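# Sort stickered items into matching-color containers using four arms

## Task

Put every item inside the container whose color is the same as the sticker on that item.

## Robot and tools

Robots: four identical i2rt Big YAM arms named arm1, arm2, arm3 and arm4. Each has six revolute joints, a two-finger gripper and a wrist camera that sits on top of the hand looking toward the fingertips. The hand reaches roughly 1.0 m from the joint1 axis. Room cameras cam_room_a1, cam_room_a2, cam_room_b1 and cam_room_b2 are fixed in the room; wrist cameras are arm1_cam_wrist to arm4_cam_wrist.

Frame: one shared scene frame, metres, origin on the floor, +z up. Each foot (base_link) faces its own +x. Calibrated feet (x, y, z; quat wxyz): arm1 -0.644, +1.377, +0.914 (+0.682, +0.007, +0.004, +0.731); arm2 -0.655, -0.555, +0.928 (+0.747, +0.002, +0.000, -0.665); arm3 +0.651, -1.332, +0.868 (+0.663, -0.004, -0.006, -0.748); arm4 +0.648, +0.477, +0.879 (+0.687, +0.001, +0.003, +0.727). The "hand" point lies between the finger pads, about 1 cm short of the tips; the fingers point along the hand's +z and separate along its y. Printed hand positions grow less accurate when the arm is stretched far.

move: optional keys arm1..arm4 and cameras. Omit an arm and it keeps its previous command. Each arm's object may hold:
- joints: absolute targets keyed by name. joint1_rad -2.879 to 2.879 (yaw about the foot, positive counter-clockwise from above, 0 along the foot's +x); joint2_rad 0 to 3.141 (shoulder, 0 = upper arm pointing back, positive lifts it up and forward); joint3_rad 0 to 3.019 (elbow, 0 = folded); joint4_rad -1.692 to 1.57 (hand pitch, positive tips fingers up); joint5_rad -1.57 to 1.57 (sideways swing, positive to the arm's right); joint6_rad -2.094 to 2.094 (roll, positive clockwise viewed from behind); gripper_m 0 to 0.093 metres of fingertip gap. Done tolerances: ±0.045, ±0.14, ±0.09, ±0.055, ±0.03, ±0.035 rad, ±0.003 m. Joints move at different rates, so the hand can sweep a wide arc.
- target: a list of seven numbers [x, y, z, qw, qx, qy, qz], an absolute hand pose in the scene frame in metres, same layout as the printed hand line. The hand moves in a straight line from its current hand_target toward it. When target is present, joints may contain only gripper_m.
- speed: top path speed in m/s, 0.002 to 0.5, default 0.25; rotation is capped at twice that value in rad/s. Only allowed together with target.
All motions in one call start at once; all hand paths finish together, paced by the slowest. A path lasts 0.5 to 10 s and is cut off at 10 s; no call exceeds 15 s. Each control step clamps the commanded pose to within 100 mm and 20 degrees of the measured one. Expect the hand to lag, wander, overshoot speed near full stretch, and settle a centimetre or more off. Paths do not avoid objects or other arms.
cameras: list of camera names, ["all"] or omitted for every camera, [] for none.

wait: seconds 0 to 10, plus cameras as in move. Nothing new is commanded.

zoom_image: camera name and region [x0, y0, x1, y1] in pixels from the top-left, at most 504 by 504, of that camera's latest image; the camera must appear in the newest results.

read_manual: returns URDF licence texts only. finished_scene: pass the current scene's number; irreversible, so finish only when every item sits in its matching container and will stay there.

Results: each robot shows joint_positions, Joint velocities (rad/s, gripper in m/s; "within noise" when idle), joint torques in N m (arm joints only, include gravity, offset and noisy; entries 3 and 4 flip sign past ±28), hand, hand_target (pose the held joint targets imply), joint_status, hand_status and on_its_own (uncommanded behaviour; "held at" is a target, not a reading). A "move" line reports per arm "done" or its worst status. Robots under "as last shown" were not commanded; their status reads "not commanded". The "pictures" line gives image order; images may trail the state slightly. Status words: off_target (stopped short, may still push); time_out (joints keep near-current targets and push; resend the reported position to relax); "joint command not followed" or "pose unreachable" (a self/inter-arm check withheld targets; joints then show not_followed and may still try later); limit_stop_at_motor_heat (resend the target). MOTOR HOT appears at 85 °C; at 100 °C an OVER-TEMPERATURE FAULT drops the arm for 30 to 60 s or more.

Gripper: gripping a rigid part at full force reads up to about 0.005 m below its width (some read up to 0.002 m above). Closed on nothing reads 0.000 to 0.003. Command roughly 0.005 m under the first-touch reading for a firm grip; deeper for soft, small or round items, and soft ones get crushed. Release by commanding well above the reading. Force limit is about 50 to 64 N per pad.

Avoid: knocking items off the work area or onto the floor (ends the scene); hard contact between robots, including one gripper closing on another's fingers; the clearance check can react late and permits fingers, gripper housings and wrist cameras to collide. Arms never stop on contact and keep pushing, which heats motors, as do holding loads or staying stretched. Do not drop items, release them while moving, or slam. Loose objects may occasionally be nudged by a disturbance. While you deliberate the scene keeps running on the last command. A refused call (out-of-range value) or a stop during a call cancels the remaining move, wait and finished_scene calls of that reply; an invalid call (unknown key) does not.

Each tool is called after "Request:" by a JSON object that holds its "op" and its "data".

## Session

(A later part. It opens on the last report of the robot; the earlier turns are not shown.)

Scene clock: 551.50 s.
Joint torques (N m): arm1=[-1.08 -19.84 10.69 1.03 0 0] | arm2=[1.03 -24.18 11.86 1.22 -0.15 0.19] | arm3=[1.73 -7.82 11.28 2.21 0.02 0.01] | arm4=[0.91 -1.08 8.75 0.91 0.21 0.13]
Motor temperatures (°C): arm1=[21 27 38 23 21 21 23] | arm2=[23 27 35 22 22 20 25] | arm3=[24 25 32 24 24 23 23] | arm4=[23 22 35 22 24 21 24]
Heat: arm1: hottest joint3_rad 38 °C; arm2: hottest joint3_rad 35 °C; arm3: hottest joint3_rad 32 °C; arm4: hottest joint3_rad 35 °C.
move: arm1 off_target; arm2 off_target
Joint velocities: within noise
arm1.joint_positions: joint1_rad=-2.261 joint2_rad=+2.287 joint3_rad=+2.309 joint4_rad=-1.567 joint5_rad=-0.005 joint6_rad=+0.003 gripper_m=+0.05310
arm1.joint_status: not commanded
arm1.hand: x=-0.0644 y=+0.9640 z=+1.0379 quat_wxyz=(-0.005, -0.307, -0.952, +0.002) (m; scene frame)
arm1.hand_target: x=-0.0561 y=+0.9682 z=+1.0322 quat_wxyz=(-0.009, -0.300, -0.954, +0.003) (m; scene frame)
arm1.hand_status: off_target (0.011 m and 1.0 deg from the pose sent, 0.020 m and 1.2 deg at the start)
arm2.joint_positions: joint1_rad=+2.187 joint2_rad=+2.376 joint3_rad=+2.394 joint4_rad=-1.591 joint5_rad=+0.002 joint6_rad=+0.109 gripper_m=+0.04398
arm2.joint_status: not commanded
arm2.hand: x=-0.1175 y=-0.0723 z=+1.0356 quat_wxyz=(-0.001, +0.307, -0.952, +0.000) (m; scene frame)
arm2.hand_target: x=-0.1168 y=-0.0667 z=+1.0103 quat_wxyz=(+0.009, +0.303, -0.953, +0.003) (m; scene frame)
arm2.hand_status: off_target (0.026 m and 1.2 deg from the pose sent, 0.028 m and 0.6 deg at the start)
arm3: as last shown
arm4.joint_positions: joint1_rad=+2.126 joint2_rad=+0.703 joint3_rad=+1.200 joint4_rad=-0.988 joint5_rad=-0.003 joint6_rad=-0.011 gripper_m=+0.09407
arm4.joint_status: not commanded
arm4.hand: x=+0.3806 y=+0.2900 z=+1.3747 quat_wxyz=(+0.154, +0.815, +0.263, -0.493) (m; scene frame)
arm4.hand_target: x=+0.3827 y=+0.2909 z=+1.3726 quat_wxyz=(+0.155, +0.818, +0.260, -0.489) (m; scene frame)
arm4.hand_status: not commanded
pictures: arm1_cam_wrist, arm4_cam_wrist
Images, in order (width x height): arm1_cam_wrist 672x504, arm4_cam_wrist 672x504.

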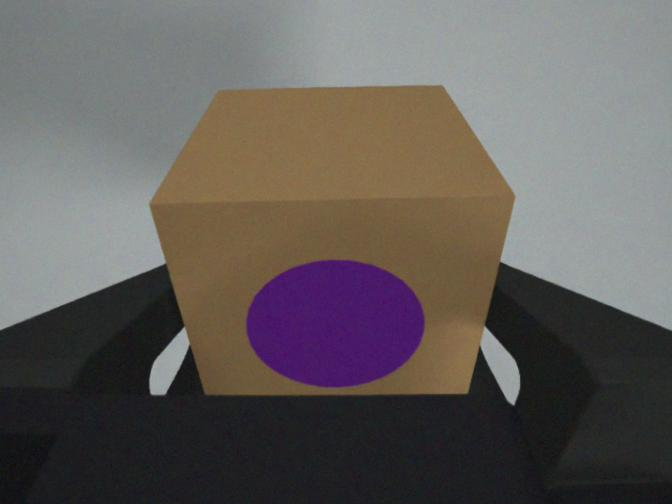

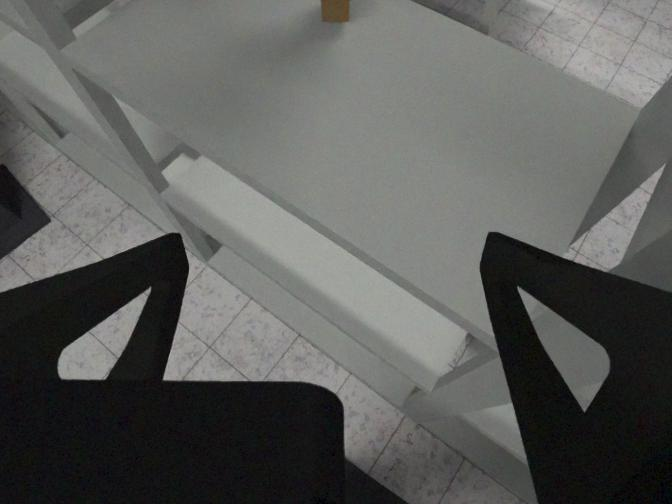

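Request:
{"op": "move", "data": {"arm1": {"target": [-0.056, 0.968, 1.018, 0.0087, 0.2999, 0.9539, -0.0026], "speed": 0.05}, "arm2": {"target": [-0.116, -0.066, 0.998, -0.0087, -0.3032, 0.9529, -0.0026], "speed": 0.05}, "cameras": ["arm4_cam_wrist", "cam_room_a1", "cam_room_a2"]}}

Request:
{"op": "zoom_image", "data": {"camera": "cam_room_a1", "region": [440, 130, 560, 250]}}

Request:
{"op": "zoom_image", "data": {"camera": "cam_room_a2", "region": [100, 150, 220, 270]}}

Request:
{"op": "zoom_image", "data": {"camera": "arm4_cam_wrist", "region": [280, 0, 400, 90]}}

Scene clock: 560.27 s.
Joint torques (N m): arm1=[-0.85 -20.48 10.74 0.92 -0.05 -0.04] | arm2=[1.14 -24.06 9.89 1.28 -0.13 0.19] | arm3=[1.79 -7.77 11.32 2.22 0.03 0.01] | arm4=[0.38 -1.73 8.69 0.84 0.2 0.12]
Motor temperatures (°C): arm1=[21 27 37 23 21 21 23] | arm2=[23 27 35 22 22 20 25] | arm3=[24 25 32 24 24 23 23] | arm4=[23 22 35 22 24 21 24]
Heat: arm1: hottest joint3_rad 37 °C; arm2: hottest joint3_rad 35 °C; arm3: hottest joint3_rad 32 °C; arm4: hottest joint3_rad 35 °C.
move: arm1 off_target; arm2 off_target
Joint velocities: within noise
arm1.joint_positions: joint1_rad=-2.261 joint2_rad=+2.288 joint3_rad=+2.274 joint4_rad=-1.531 joint5_rad=-0.005 joint6_rad=+0.003 gripper_m=+0.05310
arm1.joint_status: not commanded
arm1.hand: x=-0.0643 y=+0.9638 z=+1.0244 quat_wxyz=(-0.005, -0.307, -0.952, +0.003) (m; scene frame)
arm1.hand_target: x=-0.0561 y=+0.9681 z=+1.0181 quat_wxyz=(-0.009, -0.300, -0.954, +0.003) (m; scene frame)
arm1.hand_status: off_target (0.011 m and 1.0 deg from the pose sent, 0.022 m and 1.0 deg at the start)
arm2.joint_positions: joint1_rad=+2.187 joint2_rad=+2.376 joint3_rad=+2.389 joint4_rad=-1.562 joint5_rad=+0.002 joint6_rad=+0.109 gripper_m=+0.04398
arm2.joint_status: not commanded
arm2.hand: x=-0.1131 y=-0.0683 z=+1.0335 quat_wxyz=(-0.011, +0.307, -0.952, -0.005) (m; scene frame)
arm2.hand_target: x=-0.1170 y=-0.0669 z=+0.9986 quat_wxyz=(+0.009, +0.303, -0.953, +0.003) (m; scene frame)
arm2.hand_status: off_target (0.036 m and 2.5 deg from the pose sent, 0.038 m and 1.2 deg at the start)
arm3, arm4: as last shown
pictures: arm4_cam_wrist, cam_room_a1, cam_room_a2
Images, in order (width x height): arm4_cam_wrist 672x504, cam_room_a1 672x504, cam_room_a2 672x504.

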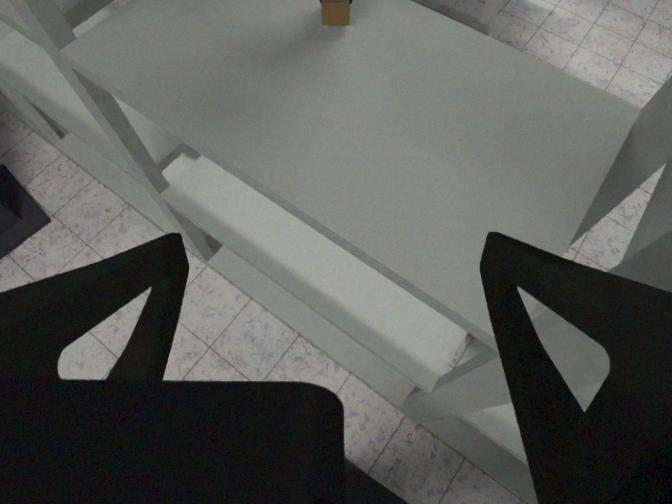

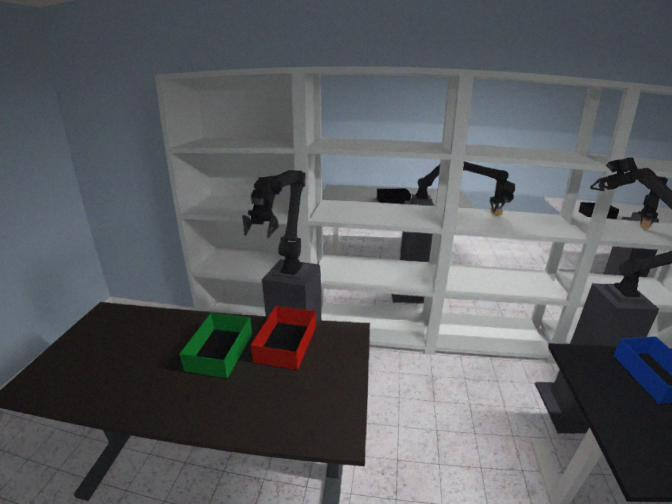

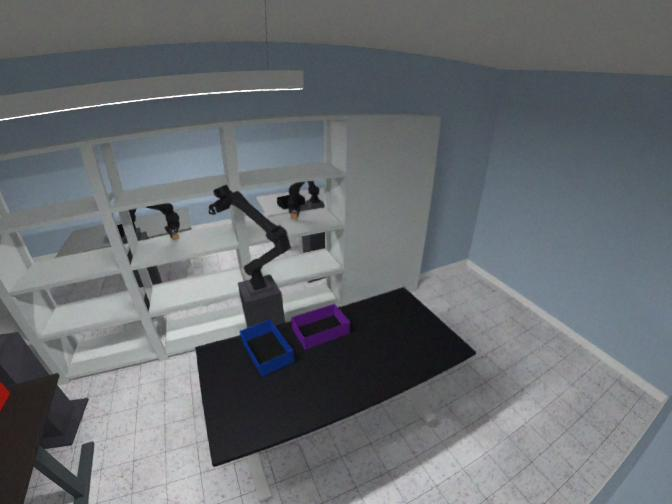

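Scaled by 4.200.

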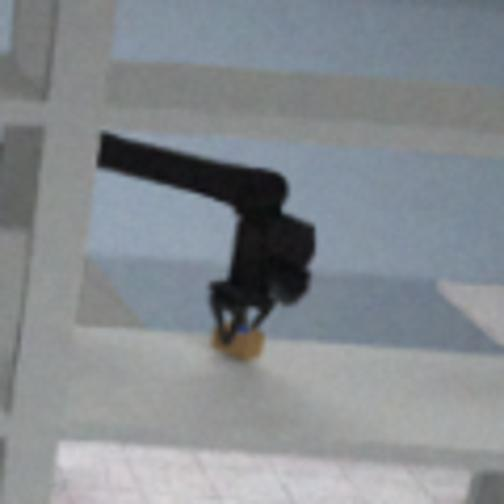

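Scaled by 4.200.

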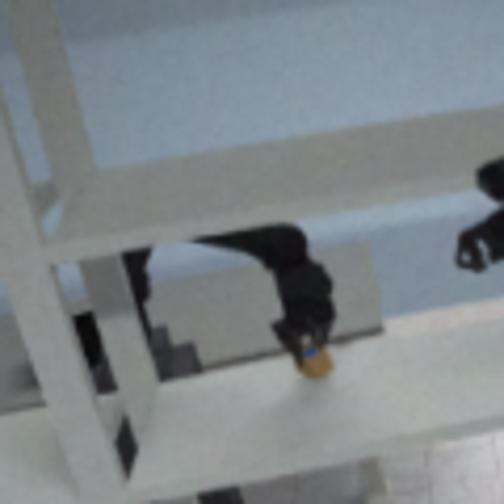

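Scaled by 4.200.

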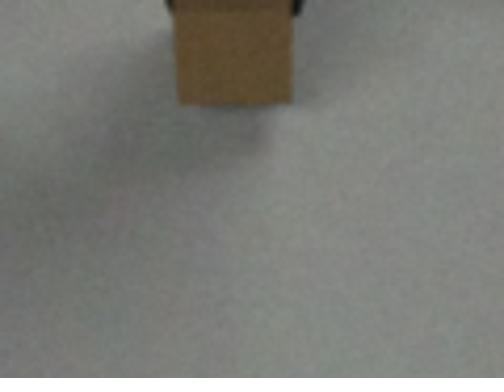

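Request:
{"op": "move", "data": {"arm1": {"target": [-0.056, 0.968, 1.005, 0.0087, 0.2999, 0.9539, -0.0026], "speed": 0.05}, "arm2": {"target": [-0.113, -0.068, 1.025, -0.0087, -0.3032, 0.9529, -0.0026], "speed": 0.05}, "cameras": ["arm4_cam_wrist", "arm2_cam_wrist"]}}

Scene clock: 568.40 s.
Joint torques (N m): arm1=[-0.79 -20.25 10.45 0.94 -0.03 -0.01] | arm2=[0.79 -24.06 16.05 0.16 -0.15 0.14] | arm3=[1.73 -7.71 11.26 2.24 0.02 0.02] | arm4=[1.32 -1.26 8.66 0.94 0.19 0.15]
Motor temperatures (°C): arm1=[21 27 36 23 21 21 23] | arm2=[23 27 34 22 22 20 25] | arm3=[24 24 32 24 24 23 23] | arm4=[23 22 35 22 24 21 24]
Heat: arm1: hottest joint3_rad 36 °C; arm2: hottest joint3_rad 34 °C; arm3: hottest joint3_rad 32 °C; arm4: hottest joint3_rad 35 °C.
move: arm1 off_target; arm2 off_target
Joint velocities: within noise
arm1.joint_positions: joint1_rad=-2.261 joint2_rad=+2.289 joint3_rad=+2.245 joint4_rad=-1.500 joint5_rad=-0.005 joint6_rad=+0.003 gripper_m=+0.05310
arm1.joint_status: not commanded
arm1.hand: x=-0.0642 y=+0.9637 z=+1.0125 quat_wxyz=(-0.006, -0.307, -0.952, +0.003) (m; scene frame)
arm1.hand_target: x=-0.0563 y=+0.9681 z=+1.0050 quat_wxyz=(-0.009, -0.300, -0.954, +0.003) (m; scene frame)
arm1.hand_status: off_target (0.012 m and 0.9 deg from the pose sent, 0.021 m and 1.0 deg at the start)
arm2.joint_positions: joint1_rad=+2.187 joint2_rad=+2.379 joint3_rad=+2.389 joint4_rad=-1.606 joint5_rad=+0.002 joint6_rad=+0.109 gripper_m=+0.04398
arm2.joint_status: not commanded
arm2.hand: x=-0.1211 y=-0.0756 z=+1.0319 quat_wxyz=(+0.010, +0.307, -0.952, +0.005) (m; scene frame)
arm2.hand_target: x=-0.1137 y=-0.0686 z=+1.0249 quat_wxyz=(+0.008, +0.303, -0.953, +0.002) (m; scene frame)
arm2.hand_status: off_target (0.013 m and 0.5 deg from the pose sent, 0.009 m and 2.5 deg at the start)
arm3.joint_positions: joint1_rad=+1.681 joint2_rad=+1.008 joint3_rad=+1.181 joint4_rad=-0.817 joint5_rad=+0.000 joint6_rad=-0.007 gripper_m=+0.09402
arm3.joint_status: not commanded
arm3.hand: x=+1.1005 y=-1.3311 z=+1.2732 quat_wxyz=(-0.448, +0.001, -0.894, +0.010) (m; scene frame)
arm3.hand_target: x=+1.1021 y=-1.3270 z=+1.2911 quat_wxyz=(-0.467, +0.002, -0.884, +0.006) (m; scene frame)
arm3.hand_status: not commanded
arm4: as last shown
pictures: arm2_cam_wrist, arm4_cam_wrist
Images, in order (width x height): arm2_cam_wrist 672x504, arm4_cam_wrist 672x504.

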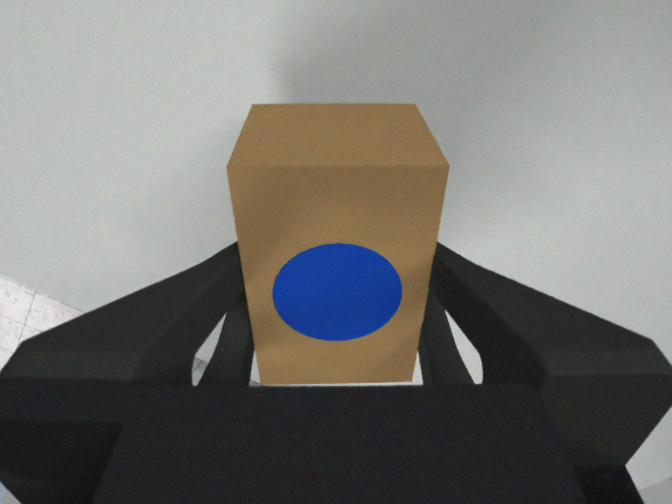

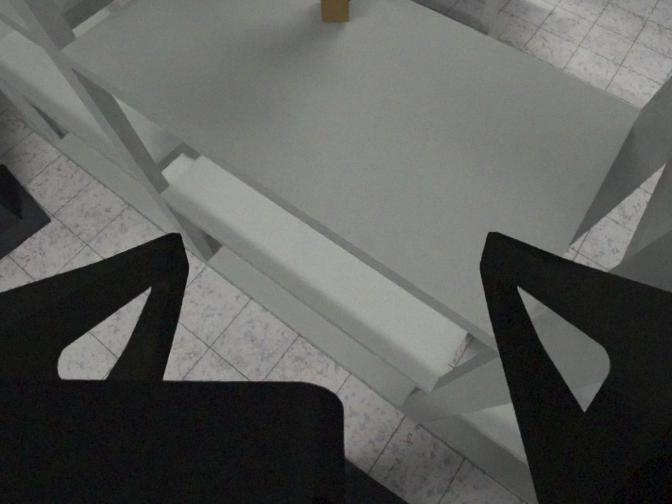

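Request:
{"op": "wait", "data": {"seconds": 0.1, "cameras": ["arm4_cam_wrist", "cam_room_a1", "cam_room_a2", "cam_room_b1", "cam_room_b2", "arm2_cam_wrist"]}}

Request:
{"op": "zoom_image", "data": {"camera": "cam_room_a1", "region": [470, 180, 530, 230]}}

Request:
{"op": "zoom_image", "data": {"camera": "arm4_cam_wrist", "region": [290, 0, 380, 60]}}

Request:
{"op": "zoom_image", "data": {"camera": "cam_room_a2", "region": [270, 190, 330, 240]}}

Request:
{"op": "zoom_image", "data": {"camera": "cam_room_a2", "region": [150, 210, 210, 260]}}

Scene clock: 578.73 s.
Joint torques (N m): arm1=[-1.85 -20.72 10.65 0.98 -0.04 -0.04] | arm2=[0.62 -23.94 15.99 0.18 -0.14 0.13] | arm3=[1.73 -7.88 11.23 2.22 0.03 0.01] | arm4=[1.14 -1.49 8.75 0.99 0.18 0.18]
Motor temperatures (°C): arm1=[21 28 35 23 21 21 23] | arm2=[23 28 35 22 22 20 25] | arm3=[24 24 32 24 24 23 23] | arm4=[22 22 35 22 24 21 24]
Heat: arm1: hottest joint3_rad 35 °C; arm2: hottest joint3_rad 35 °C; arm3: hottest joint3_rad 32 °C; arm4: hottest joint3_rad 35 °C.
Joint velocities: within noise
arm1.joint_positions: joint1_rad=-2.261 joint2_rad=+2.289 joint3_rad=+2.245 joint4_rad=-1.499 joint5_rad=-0.005 joint6_rad=+0.003 gripper_m=+0.05310
arm1.joint_status: not commanded
arm1.hand: x=-0.0642 y=+0.9636 z=+1.0125 quat_wxyz=(-0.006, -0.307, -0.952, +0.003) (m; scene frame)
arm1.hand_target: x=-0.0563 y=+0.9681 z=+1.0050 quat_wxyz=(-0.009, -0.300, -0.954, +0.003) (m; scene frame)
arm1.hand_status: off_target (0.012 m and 0.9 deg from the pose sent, 0.021 m and 1.0 deg at the start)
arm2.joint_positions: joint1_rad=+2.187 joint2_rad=+2.379 joint3_rad=+2.389 joint4_rad=-1.607 joint5_rad=+0.002 joint6_rad=+0.109 gripper_m=+0.04398
arm2.joint_status: not commanded
arm2.hand: x=-0.1212 y=-0.0756 z=+1.0319 quat_wxyz=(+0.010, +0.307, -0.952, +0.005) (m; scene frame)
arm2.hand_target: x=-0.1137 y=-0.0686 z=+1.0249 quat_wxyz=(+0.008, +0.303, -0.953, +0.002) (m; scene frame)
arm2.hand_status: off_target (0.013 m and 0.5 deg from the pose sent, 0.009 m and 2.5 deg at the start)
arm3.joint_positions: joint1_rad=+1.681 joint2_rad=+1.008 joint3_rad=+1.181 joint4_rad=-0.817 joint5_rad=+0.000 joint6_rad=-0.007 gripper_m=+0.09402
arm3.joint_status: not commanded
arm3.hand: x=+1.1005 y=-1.3311 z=+1.2732 quat_wxyz=(-0.448, +0.001, -0.894, +0.010) (m; scene frame)
arm3.hand_target: x=+1.1021 y=-1.3270 z=+1.2911 quat_wxyz=(-0.467, +0.002, -0.884, +0.006) (m; scene frame)
arm3.hand_status: not commanded
arm4.joint_positions: joint1_rad=+2.126 joint2_rad=+0.703 joint3_rad=+1.200 joint4_rad=-0.988 joint5_rad=-0.003 joint6_rad=-0.011 gripper_m=+0.09407
arm4.joint_status: not commanded
arm4.hand: x=+0.3806 y=+0.2900 z=+1.3747 quat_wxyz=(+0.154, +0.815, +0.263, -0.493) (m; scene frame)
arm4.hand_target: x=+0.3827 y=+0.2909 z=+1.3726 quat_wxyz=(+0.155, +0.818, +0.260, -0.489) (m; scene frame)
arm4.hand_status: not commanded
wait: 0.10 s; at rest from the start
pictures: arm2_cam_wrist, arm4_cam_wrist, cam_room_a1, cam_room_a2, cam_room_b1, cam_room_b2
Images, in order (width x height): arm2_cam_wrist 672x504, arm4_cam_wrist 672x504, cam_room_a1 672x504, cam_room_a2 672x504, cam_room_b1 672x504, cam_room_b2 672x504.

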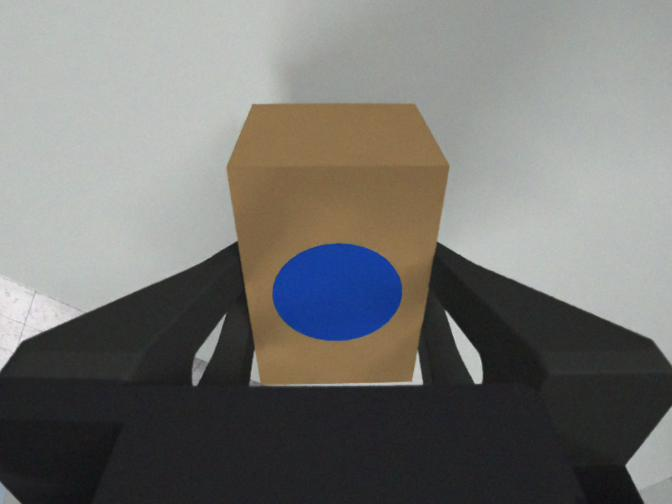

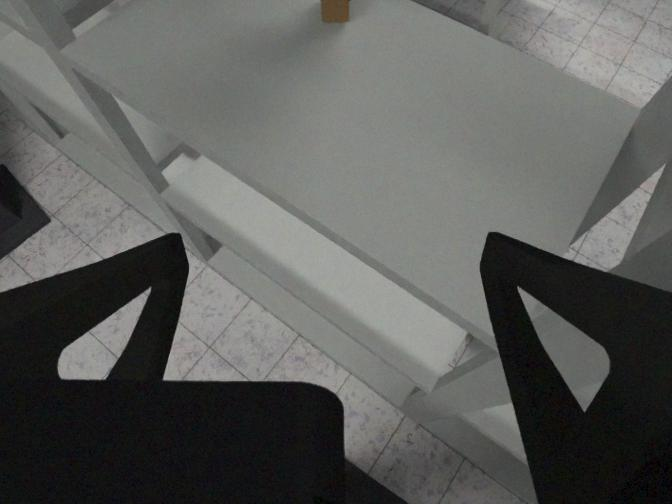

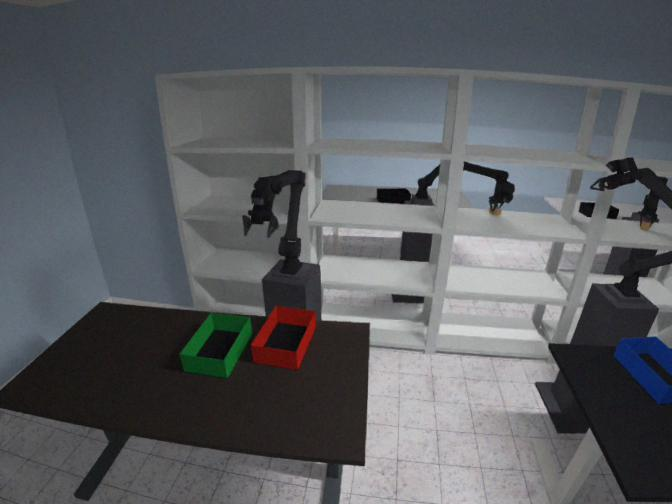

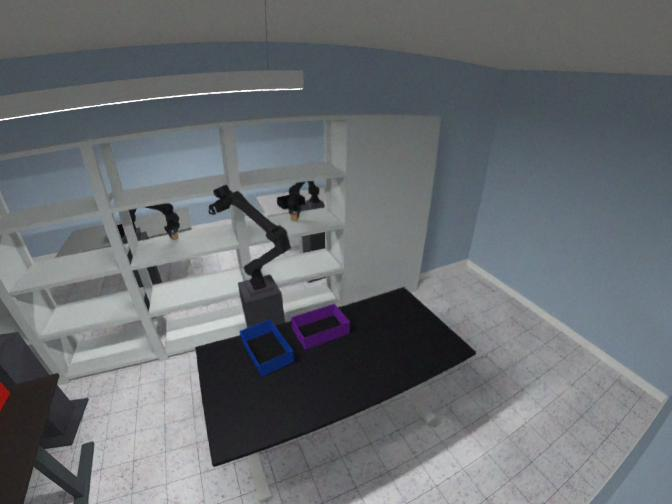

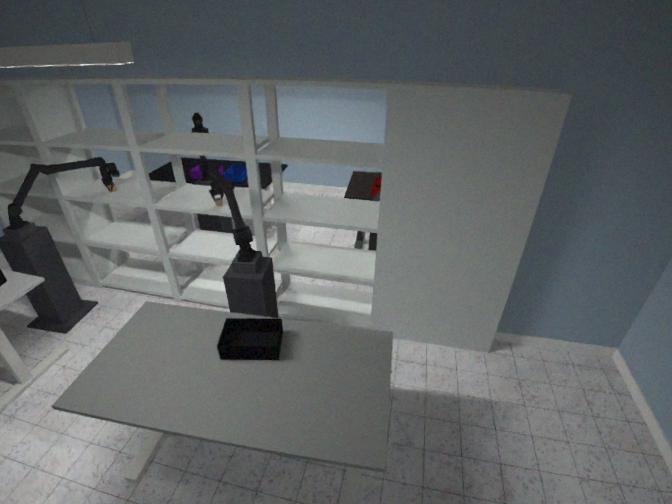

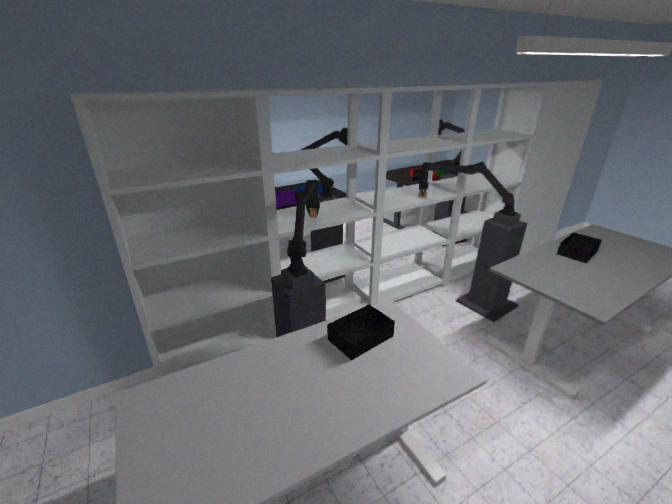

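Scaled by 8.400.

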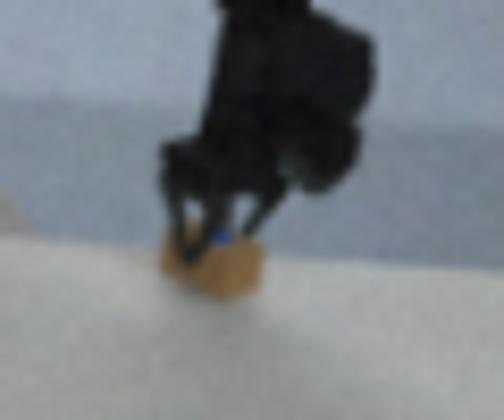

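Scaled by 5.600.

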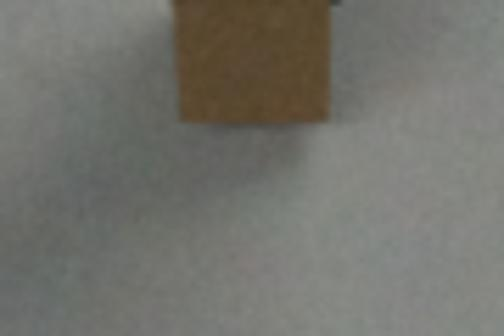

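Scaled by 8.400.

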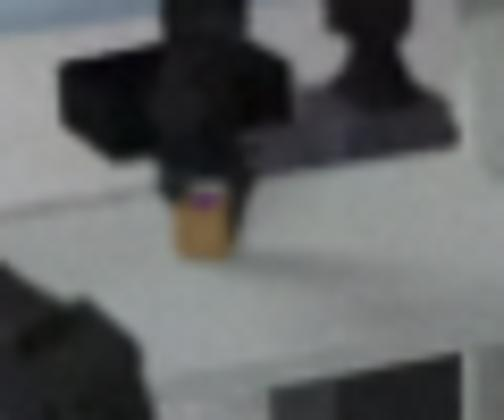

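Scaled by 8.400.

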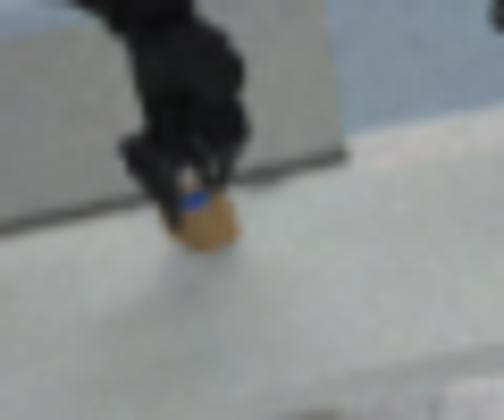

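Request:
{"op": "move", "data": {"arm1": {"target": [-0.056, 0.968, 0.990, 0.0087, 0.2999, 0.9539, -0.0026], "speed": 0.05}, "arm2": {"target": [-0.113, -0.068, 1.003, -0.0087, -0.3032, 0.9529, -0.0026], "speed": 0.05}, "cameras": ["arm4_cam_wrist"]}}

Scene clock: 584.07 s.
Joint torques (N m): arm1=[-1.32 -19.19 9.2 1.52 -0.02 0] | arm2=[0.62 -24.12 11.45 1.22 -0.14 0.14] | arm3=[1.85 -7.77 11.25 2.21 0.02 0.02] | arm4=[0.97 -1.49 8.77 0.88 0.21 0.2]
Motor temperatures (°C): arm1=[21 29 35 23 21 21 23] | arm2=[23 29 35 22 22 20 25] | arm3=[24 24 32 24 24 23 23] | arm4=[22 22 35 22 24 21 24]
Heat: arm1: hottest joint3_rad 35 °C; arm2: hottest joint3_rad 35 °C; arm3: hottest joint3_rad 32 °C; arm4: hottest joint3_rad 35 °C.
move: arm1 off_target; arm2 off_target
Joint velocities: within noise
arm1.joint_positions: joint1_rad=-2.261 joint2_rad=+2.289 joint3_rad=+2.231 joint4_rad=-1.478 joint5_rad=-0.005 joint6_rad=+0.003 gripper_m=+0.05310
arm1.joint_status: not commanded
arm1.hand: x=-0.0629 y=+0.9630 z=+1.0072 quat_wxyz=(-0.010, -0.307, -0.952, +0.004) (m; scene frame)
arm1.hand_target: x=-0.0565 y=+0.9682 z=+0.9902 quat_wxyz=(-0.009, -0.300, -0.954, +0.003) (m; scene frame)
arm1.hand_status: off_target (0.019 m and 0.9 deg from the pose sent, 0.024 m and 0.9 deg at the start)
arm2.joint_positions: joint1_rad=+2.187 joint2_rad=+2.379 joint3_rad=+2.389 joint4_rad=-1.577 joint5_rad=+0.002 joint6_rad=+0.109 gripper_m=+0.04398
arm2.joint_status: not commanded
arm2.hand: x=-0.1158 y=-0.0708 z=+1.0318 quat_wxyz=(-0.004, +0.307, -0.952, -0.001) (m; scene frame)
arm2.hand_target: x=-0.1140 y=-0.0688 z=+1.0033 quat_wxyz=(+0.009, +0.303, -0.953, +0.003) (m; scene frame)
arm2.hand_status: off_target (0.029 m and 1.5 deg from the pose sent, 0.031 m and 0.5 deg at the start)
arm3, arm4: as last shown
pictures: arm4_cam_wrist
Images, in order (width x height): arm4_cam_wrist 672x504.

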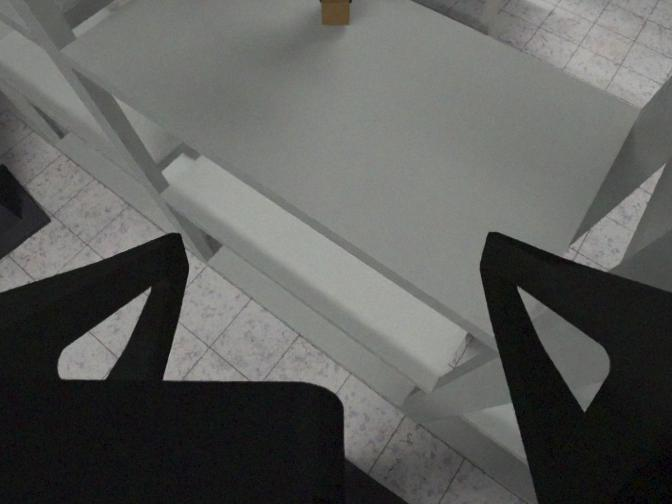

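Request:
{"op": "move", "data": {"arm1": {"target": [-0.056, 0.968, 1.000, 0.0087, 0.2999, 0.9539, -0.0026], "speed": 0.05}, "arm2": {"target": [-0.114, -0.069, 1.016, 0, -0.3032, 0.9529, 0], "speed": 0.05}, "cameras": []}}

Request:
{"op": "move", "data": {"arm1": {"joints": {"gripper_m": 0.085}}, "arm2": {"joints": {"gripper_m": 0.075}}, "cameras": ["arm1_cam_wrist", "arm2_cam_wrist", "arm4_cam_wrist", "cam_room_a2", "cam_room_a1"]}}

Scene clock: 596.37 s.
Joint torques (N m): arm1=[-0.97 -19.96 11.08 0.61 -0.03 0.01] | arm2=[0.67 -26.11 10.55 1.24 -0.04 0.14] | arm3=[1.73 -7.77 11.28 2.19 0.02 0.01] | arm4=[1.32 -1.67 8.66 1.06 0.19 0.15]
Motor temperatures (°C): arm1=[21 30 35 23 21 21 23] | arm2=[23 29 35 22 22 20 25] | arm3=[24 24 32 24 24 23 23] | arm4=[22 22 35 22 24 21 24]
Heat: arm1: hottest joint3_rad 35 °C; arm2: hottest joint3_rad 35 °C; arm3: hottest joint3_rad 32 °C; arm4: hottest joint3_rad 35 °C.
move: arm1 off_target; arm2 off_target
Joint velocities: within noise
arm1.joint_positions: joint1_rad=-2.261 joint2_rad=+2.289 joint3_rad=+2.231 joint4_rad=-1.478 joint5_rad=-0.005 joint6_rad=+0.003 gripper_m=+0.05310
arm1.joint_status: not commanded
arm1.hand: x=-0.0629 y=+0.9630 z=+1.0072 quat_wxyz=(-0.010, -0.307, -0.952, +0.004) (m; scene frame)
arm1.hand_target: x=-0.0562 y=+0.9680 z=+1.0001 quat_wxyz=(-0.009, -0.300, -0.954, +0.003) (m; scene frame)
arm1.hand_status: off_target (0.011 m and 0.9 deg from the pose sent, 0.011 m and 0.9 deg at the start)
arm2.joint_positions: joint1_rad=+2.187 joint2_rad=+2.379 joint3_rad=+2.389 joint4_rad=-1.572 joint5_rad=+0.002 joint6_rad=+0.109 gripper_m=+0.04398
arm2.joint_status: not commanded
arm2.hand: x=-0.1149 y=-0.0700 z=+1.0318 quat_wxyz=(-0.006, +0.307, -0.952, -0.002) (m; scene frame)
arm2.hand_target: x=-0.1143 y=-0.0692 z=+1.0161 quat_wxyz=(+0.000, +0.303, -0.953, +0.000) (m; scene frame)
arm2.hand_status: off_target (0.016 m and 0.8 deg from the pose sent, 0.016 m and 0.6 deg at the start)
arm3, arm4: as last shown
pictures: none
No camera images: "cameras" was empty.

Scene clock: 596.90 s.
Joint torques (N m): arm1=[-0.56 -20.01 10.91 0.8 0.02 0.02] | arm2=[0.73 -26.17 10.51 1.28 -0.04 0.14] | arm3=[1.79 -7.94 11.25 2.25 0.04 0.01] | arm4=[0.91 -1.49 8.76 0.98 0.22 0.15]
Motor temperatures (°C): arm1=[21 29 35 23 21 21 23] | arm2=[23 29 35 22 22 20 25] | arm3=[24 24 32 24 24 23 23] | arm4=[22 22 35 22 24 21 24]
Heat: arm1: hottest joint3_rad 35 °C; arm2: hottest joint3_rad 35 °C; arm3: hottest joint3_rad 32 °C; arm4: hottest joint3_rad 35 °C.
move: arm1 done; arm2 done
Joint velocities: within noise
arm1.joint_positions: joint1_rad=-2.260 joint2_rad=+2.291 joint3_rad=+2.231 joint4_rad=-1.478 joint5_rad=-0.005 joint6_rad=+0.003 gripper_m=+0.08496
arm1.joint_status: all done
arm1.hand: x=-0.0628 y=+0.9632 z=+1.0056 quat_wxyz=(-0.009, -0.307, -0.952, +0.004) (m; scene frame)
arm1.hand_target: x=-0.0561 y=+0.9682 z=+1.0002 quat_wxyz=(-0.009, -0.300, -0.954, +0.003) (m; scene frame)
arm1.hand_status: not commanded
arm2.joint_positions: joint1_rad=+2.187 joint2_rad=+2.379 joint3_rad=+2.389 joint4_rad=-1.572 joint5_rad=+0.002 joint6_rad=+0.109 gripper_m=+0.07491
arm2.joint_status: all done
arm2.hand: x=-0.1149 y=-0.0700 z=+1.0318 quat_wxyz=(-0.006, +0.307, -0.952, -0.002) (m; scene frame)
arm2.hand_target: x=-0.1143 y=-0.0692 z=+1.0161 quat_wxyz=(+0.000, +0.303, -0.953, +0.000) (m; scene frame)
arm2.hand_status: not commanded
arm3, arm4: as last shown
pictures: arm1_cam_wrist, arm2_cam_wrist, arm4_cam_wrist, cam_room_a1, cam_room_a2
Images, in order (width x height): arm1_cam_wrist 672x504, arm2_cam_wrist 672x504, arm4_cam_wrist 672x504, cam_room_a1 672x504, cam_room_a2 672x504.

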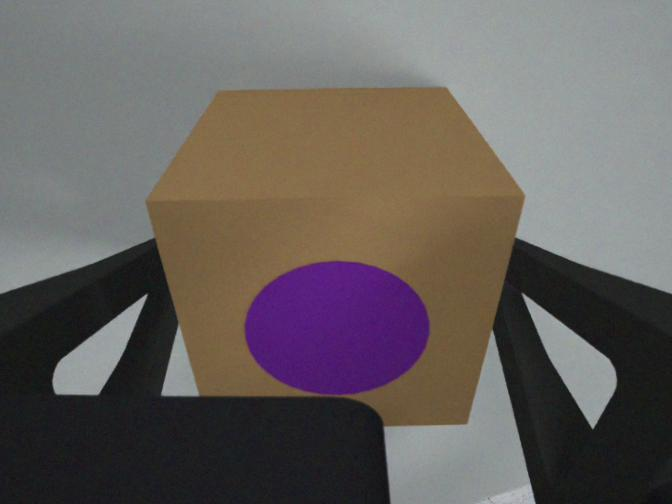

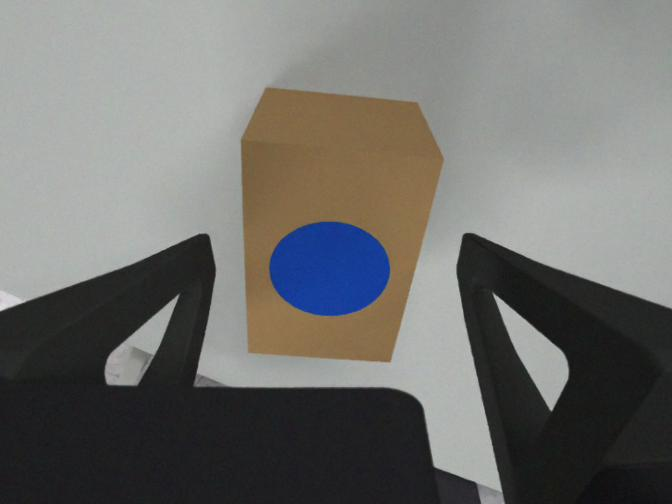

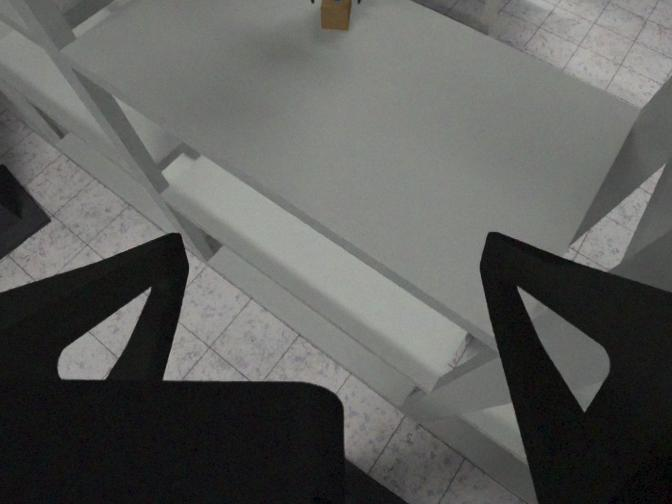

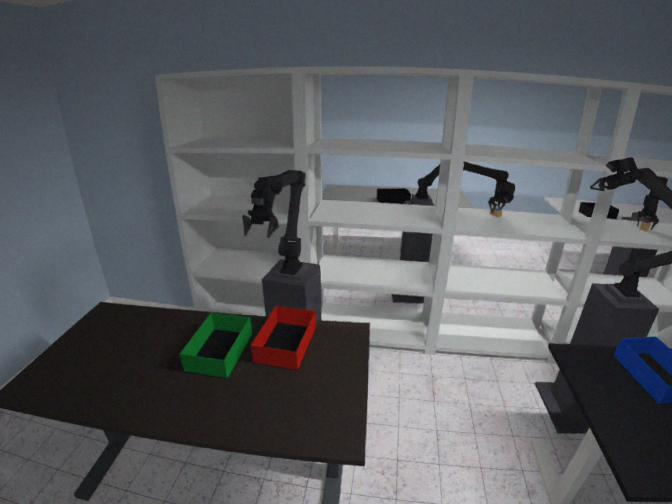

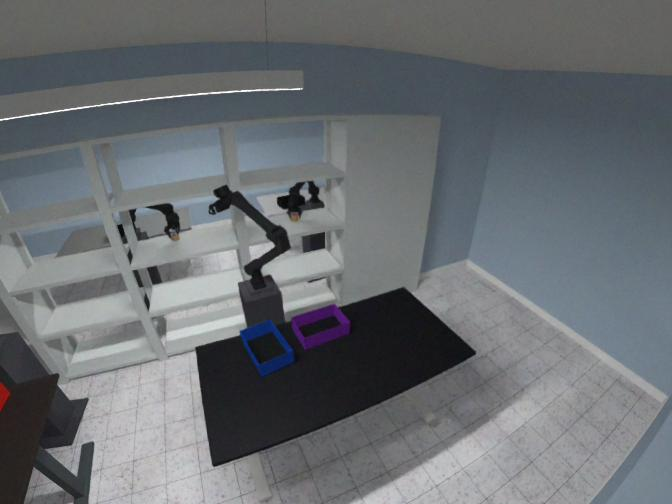

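Request:
{"op": "move", "data": {"arm1": {"target": [-0.0628, 0.9632, 1.095, 0.673, 0.2174, 0.673, -0.2174], "speed": 0.1}, "arm2": {"target": [-0.1149, -0.07, 1.11, 0.673, -0.2174, 0.673, 0.2174], "speed": 0.1}, "cameras": ["arm1_cam_wrist", "arm2_cam_wrist"]}}

Scene clock: 646.47 s.
Joint torques (N m): arm1=[-1.85 -13.63 8.68 2.55 0.11 0.1] | arm2=[1.49 -17.32 8.54 3.37 0.13 -0.07] | arm3=[1.67 -7.82 11.22 2.22 0.02 0.02] | arm4=[1.44 -1.38 8.87 1.07 0.19 0.17]
Motor temperatures (°C): arm1=[21 28 35 23 21 21 22] | arm2=[23 31 33 22 22 20 24] | arm3=[24 24 32 24 24 23 23] | arm4=[22 22 35 22 24 21 24]
Heat: arm1: hottest joint3_rad 35 °C; arm2: hottest joint3_rad 33 °C; arm3: hottest joint3_rad 32 °C; arm4: hottest joint3_rad 35 °C.
move: arm1 done; arm2 off_target
Joint velocities: within noise
arm1.joint_positions: joint1_rad=-2.261 joint2_rad=+1.876 joint3_rad=+1.066 joint4_rad=+0.816 joint5_rad=+0.004 joint6_rad=+0.003 gripper_m=+0.08496
arm1.joint_status: not commanded
arm1.hand: x=-0.0642 y=+0.9627 z=+1.0999 quat_wxyz=(-0.670, -0.217, -0.676, +0.218) (m; scene frame)
arm1.hand_target: x=-0.0629 y=+0.9631 z=+1.0951 quat_wxyz=(-0.673, -0.217, -0.673, +0.217) (m; scene frame)
arm1.hand_status: done (0.005 m and 0.5 deg from the pose sent, 0.090 m and 88.9 deg at the start)
arm2.joint_positions: joint1_rad=+2.210 joint2_rad=+1.902 joint3_rad=+1.131 joint4_rad=+0.796 joint5_rad=+0.137 joint6_rad=+0.013 gripper_m=+0.07491
arm2.joint_status: not commanded
arm2.hand: x=-0.1097 y=-0.0742 z=+1.1365 quat_wxyz=(-0.681, +0.206, -0.666, -0.224) (m; scene frame)
arm2.hand_target: x=-0.1154 y=-0.0704 z=+1.1104 quat_wxyz=(-0.673, +0.218, -0.673, -0.218) (m; scene frame)
arm2.hand_status: off_target (0.027 m and 1.9 deg from the pose sent, 0.078 m and 89.3 deg at the start)
arm3, arm4: as last shown
pictures: arm1_cam_wrist, arm2_cam_wrist
Images, in order (width x height): arm1_cam_wrist 672x504, arm2_cam_wrist 672x504.

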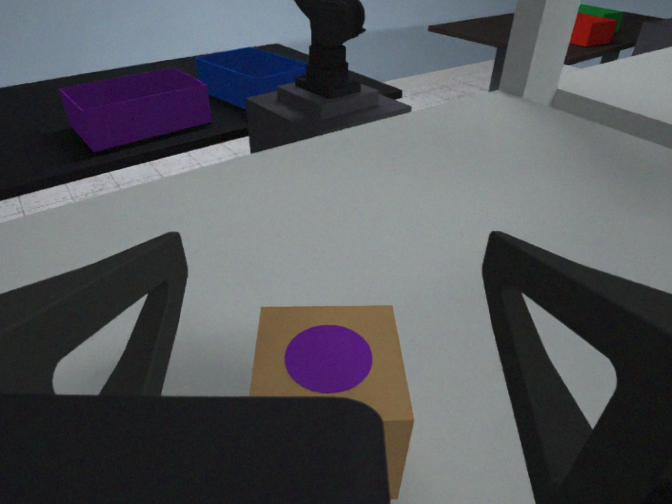

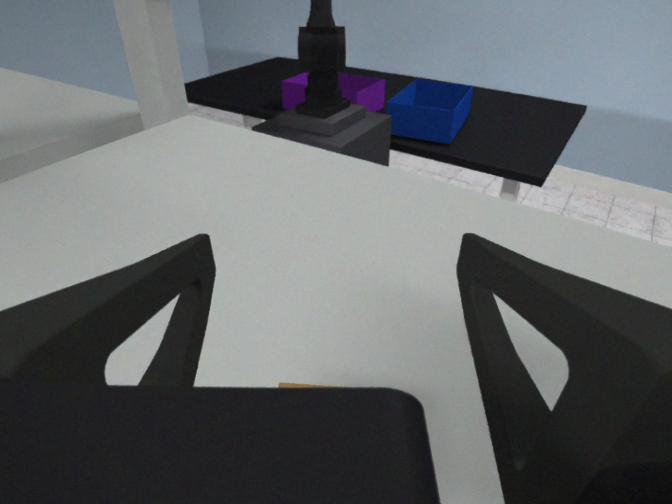

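Request:
{"op": "move", "data": {"arm1": {"target": [-0.279, 1.114, 1.13, 0.673, 0.2174, 0.673, -0.2174], "speed": 0.2}, "arm2": {"target": [-0.29, -0.292, 1.14, 0.673, -0.2174, 0.673, 0.2174], "speed": 0.2}, "cameras": ["arm1_cam_wrist", "arm2_cam_wrist"]}}

Request:
{"op": "move", "data": {"arm1": {"joints": {"joint2_rad": 0.75, "joint3_rad": 1.0, "joint4_rad": -0.8}}, "arm2": {"joints": {"joint2_rad": 0.75, "joint3_rad": 1.0, "joint4_rad": -0.8, "joint5_rad": 0, "joint6_rad": 0}}, "cameras": ["arm1_cam_wrist", "arm2_cam_wrist", "arm4_cam_wrist", "cam_room_a2"]}}

Scene clock: 670.87 s.
Joint torques (N m): arm1=[-2.84 -3.96 8.54 1.36 -0.09 0.11] | arm2=[0.21 -8.06 8.03 1.95 -0.16 -0.07] | arm3=[1.73 -7.94 11.28 2.25 0.01 0.01] | arm4=[0.91 -1.49 8.8 0.91 0.19 0.14]
Motor temperatures (°C): arm1=[21 28 34 23 21 21 22] | arm2=[23 29 32 23 22 20 24] | arm3=[24 24 32 24 24 23 23] | arm4=[22 22 35 22 24 21 24]
Heat: arm1: hottest joint3_rad 34 °C; arm2: hottest joint3_rad 32 °C; arm3: hottest joint3_rad 32 °C; arm4: hottest joint3_rad 35 °C.
move: arm1 done; arm2 done
Joint velocities: within noise
arm1.joint_positions: joint1_rad=-2.261 joint2_rad=+1.214 joint3_rad=+0.344 joint4_rad=+0.887 joint5_rad=-0.003 joint6_rad=+0.003 gripper_m=+0.08496
arm1.joint_status: not commanded
arm1.hand: x=-0.2779 y=+1.1174 z=+1.1292 quat_wxyz=(-0.674, -0.213, -0.673, +0.217) (m; scene frame)
arm1.hand_target: x=-0.2790 y=+1.1139 z=+1.1300 quat_wxyz=(-0.673, -0.217, -0.673, +0.217) (m; scene frame)
arm1.hand_status: done (0.004 m and 0.5 deg from the pose sent, 0.264 m and 0.5 deg at the start)
arm2.joint_positions: joint1_rad=+2.088 joint2_rad=+1.254 joint3_rad=+0.359 joint4_rad=+0.916 joint5_rad=+0.006 joint6_rad=+0.013 gripper_m=+0.07491
arm2.joint_status: not commanded
arm2.hand: x=-0.2893 y=-0.2886 z=+1.1481 quat_wxyz=(-0.679, +0.211, -0.666, -0.226) (m; scene frame)
arm2.hand_target: x=-0.2901 y=-0.2921 z=+1.1399 quat_wxyz=(-0.673, +0.217, -0.673, -0.217) (m; scene frame)
arm2.hand_status: done (0.009 m and 1.6 deg from the pose sent, 0.283 m and 1.9 deg at the start)
arm3, arm4: as last shown
pictures: arm1_cam_wrist, arm2_cam_wrist
Images, in order (width x height): arm1_cam_wrist 672x504, arm2_cam_wrist 672x504.

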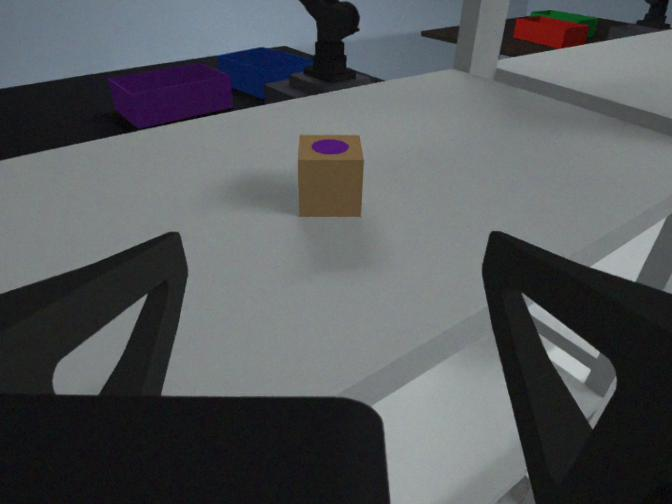

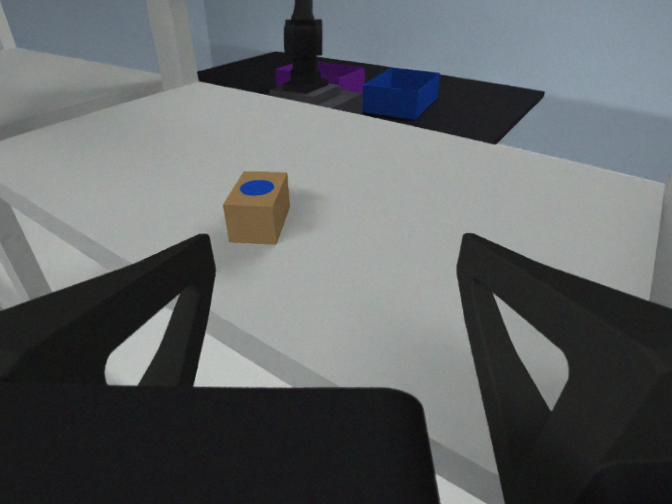

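Scene clock: 672.67 s.
Joint torques (N m): arm1=[-2.43 -0.73 14.17 1.37 -0.01 0.09] | arm2=[0.21 -3.84 13.74 1.88 -0.15 -0.06] | arm3=[1.73 -7.82 11.28 2.21 0.03 0.01] | arm4=[1.14 -1.49 8.72 0.99 0.2 0.12]
Motor temperatures (°C): arm1=[21 28 34 23 21 21 22] | arm2=[23 29 32 23 22 20 24] | arm3=[24 24 32 24 24 23 23] | arm4=[22 21 35 22 24 21 24]
Heat: arm1: hottest joint3_rad 34 °C; arm2: hottest joint3_rad 32 °C; arm3: hottest joint3_rad 32 °C; arm4: hottest joint3_rad 35 °C.
move: arm1 done; arm2 done
Joint velocities: within noise
arm1.joint_positions: joint1_rad=-2.261 joint2_rad=+0.753 joint3_rad=+0.974 joint4_rad=-0.789 joint5_rad=-0.003 joint6_rad=+0.003 gripper_m=+0.08496
arm1.joint_status: all done
arm1.hand: x=-0.3351 y=+1.1598 z=+1.2990 quat_wxyz=(-0.451, -0.268, -0.839, +0.146) (m; scene frame)
arm1.hand_target: x=-0.3375 y=+1.1581 z=+1.3130 quat_wxyz=(-0.459, -0.272, -0.833, +0.149) (m; scene frame)
arm1.hand_status: not commanded
arm2.joint_positions: joint1_rad=+2.088 joint2_rad=+0.749 joint3_rad=+0.983 joint4_rad=-0.786 joint5_rad=+0.003 joint6_rad=+0.013 gripper_m=+0.07491
arm2.joint_status: all done
arm2.hand: x=-0.3558 y=-0.3372 z=+1.3274 quat_wxyz=(-0.464, +0.266, -0.831, -0.155) (m; scene frame)
arm2.hand_target: x=-0.3554 y=-0.3392 z=+1.3336 quat_wxyz=(-0.466, +0.269, -0.829, -0.152) (m; scene frame)
arm2.hand_status: not commanded
arm3, arm4: as last shown
pictures: arm1_cam_wrist, arm2_cam_wrist, arm4_cam_wrist, cam_room_a2
Images, in order (width x height): arm1_cam_wrist 672x504, arm2_cam_wrist 672x504, arm4_cam_wrist 672x504, cam_room_a2 672x504.

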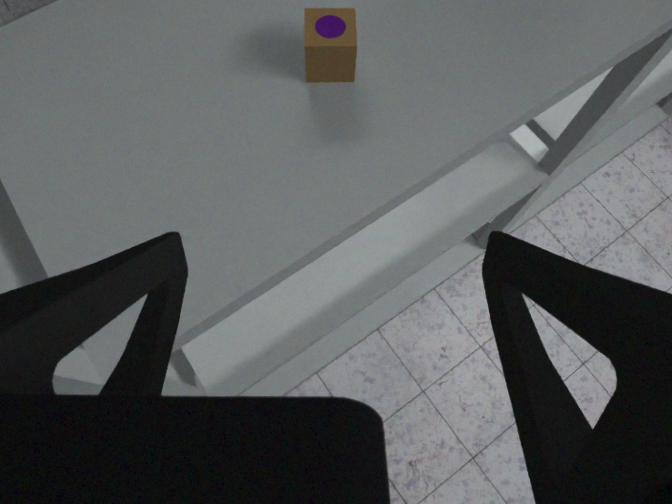

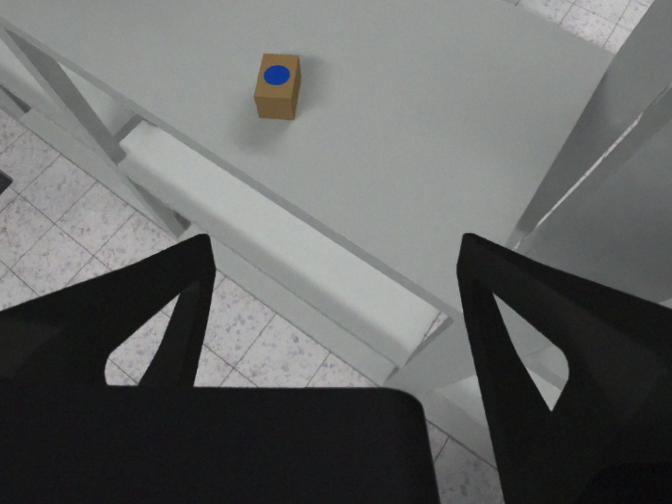

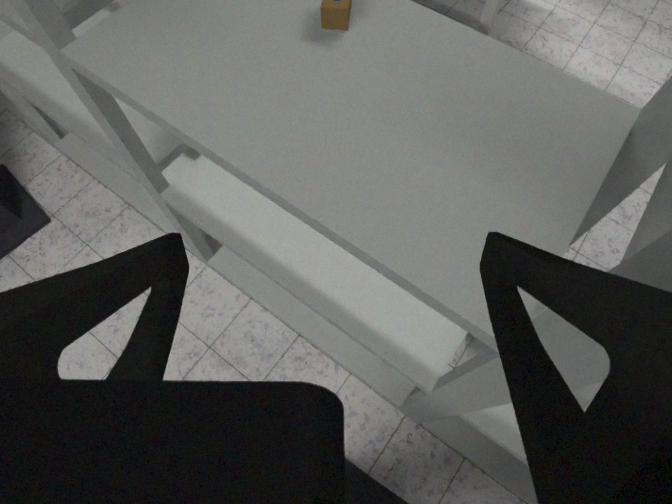

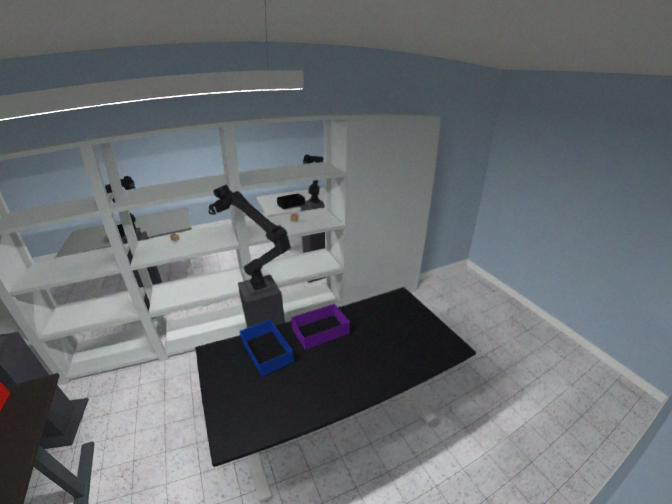

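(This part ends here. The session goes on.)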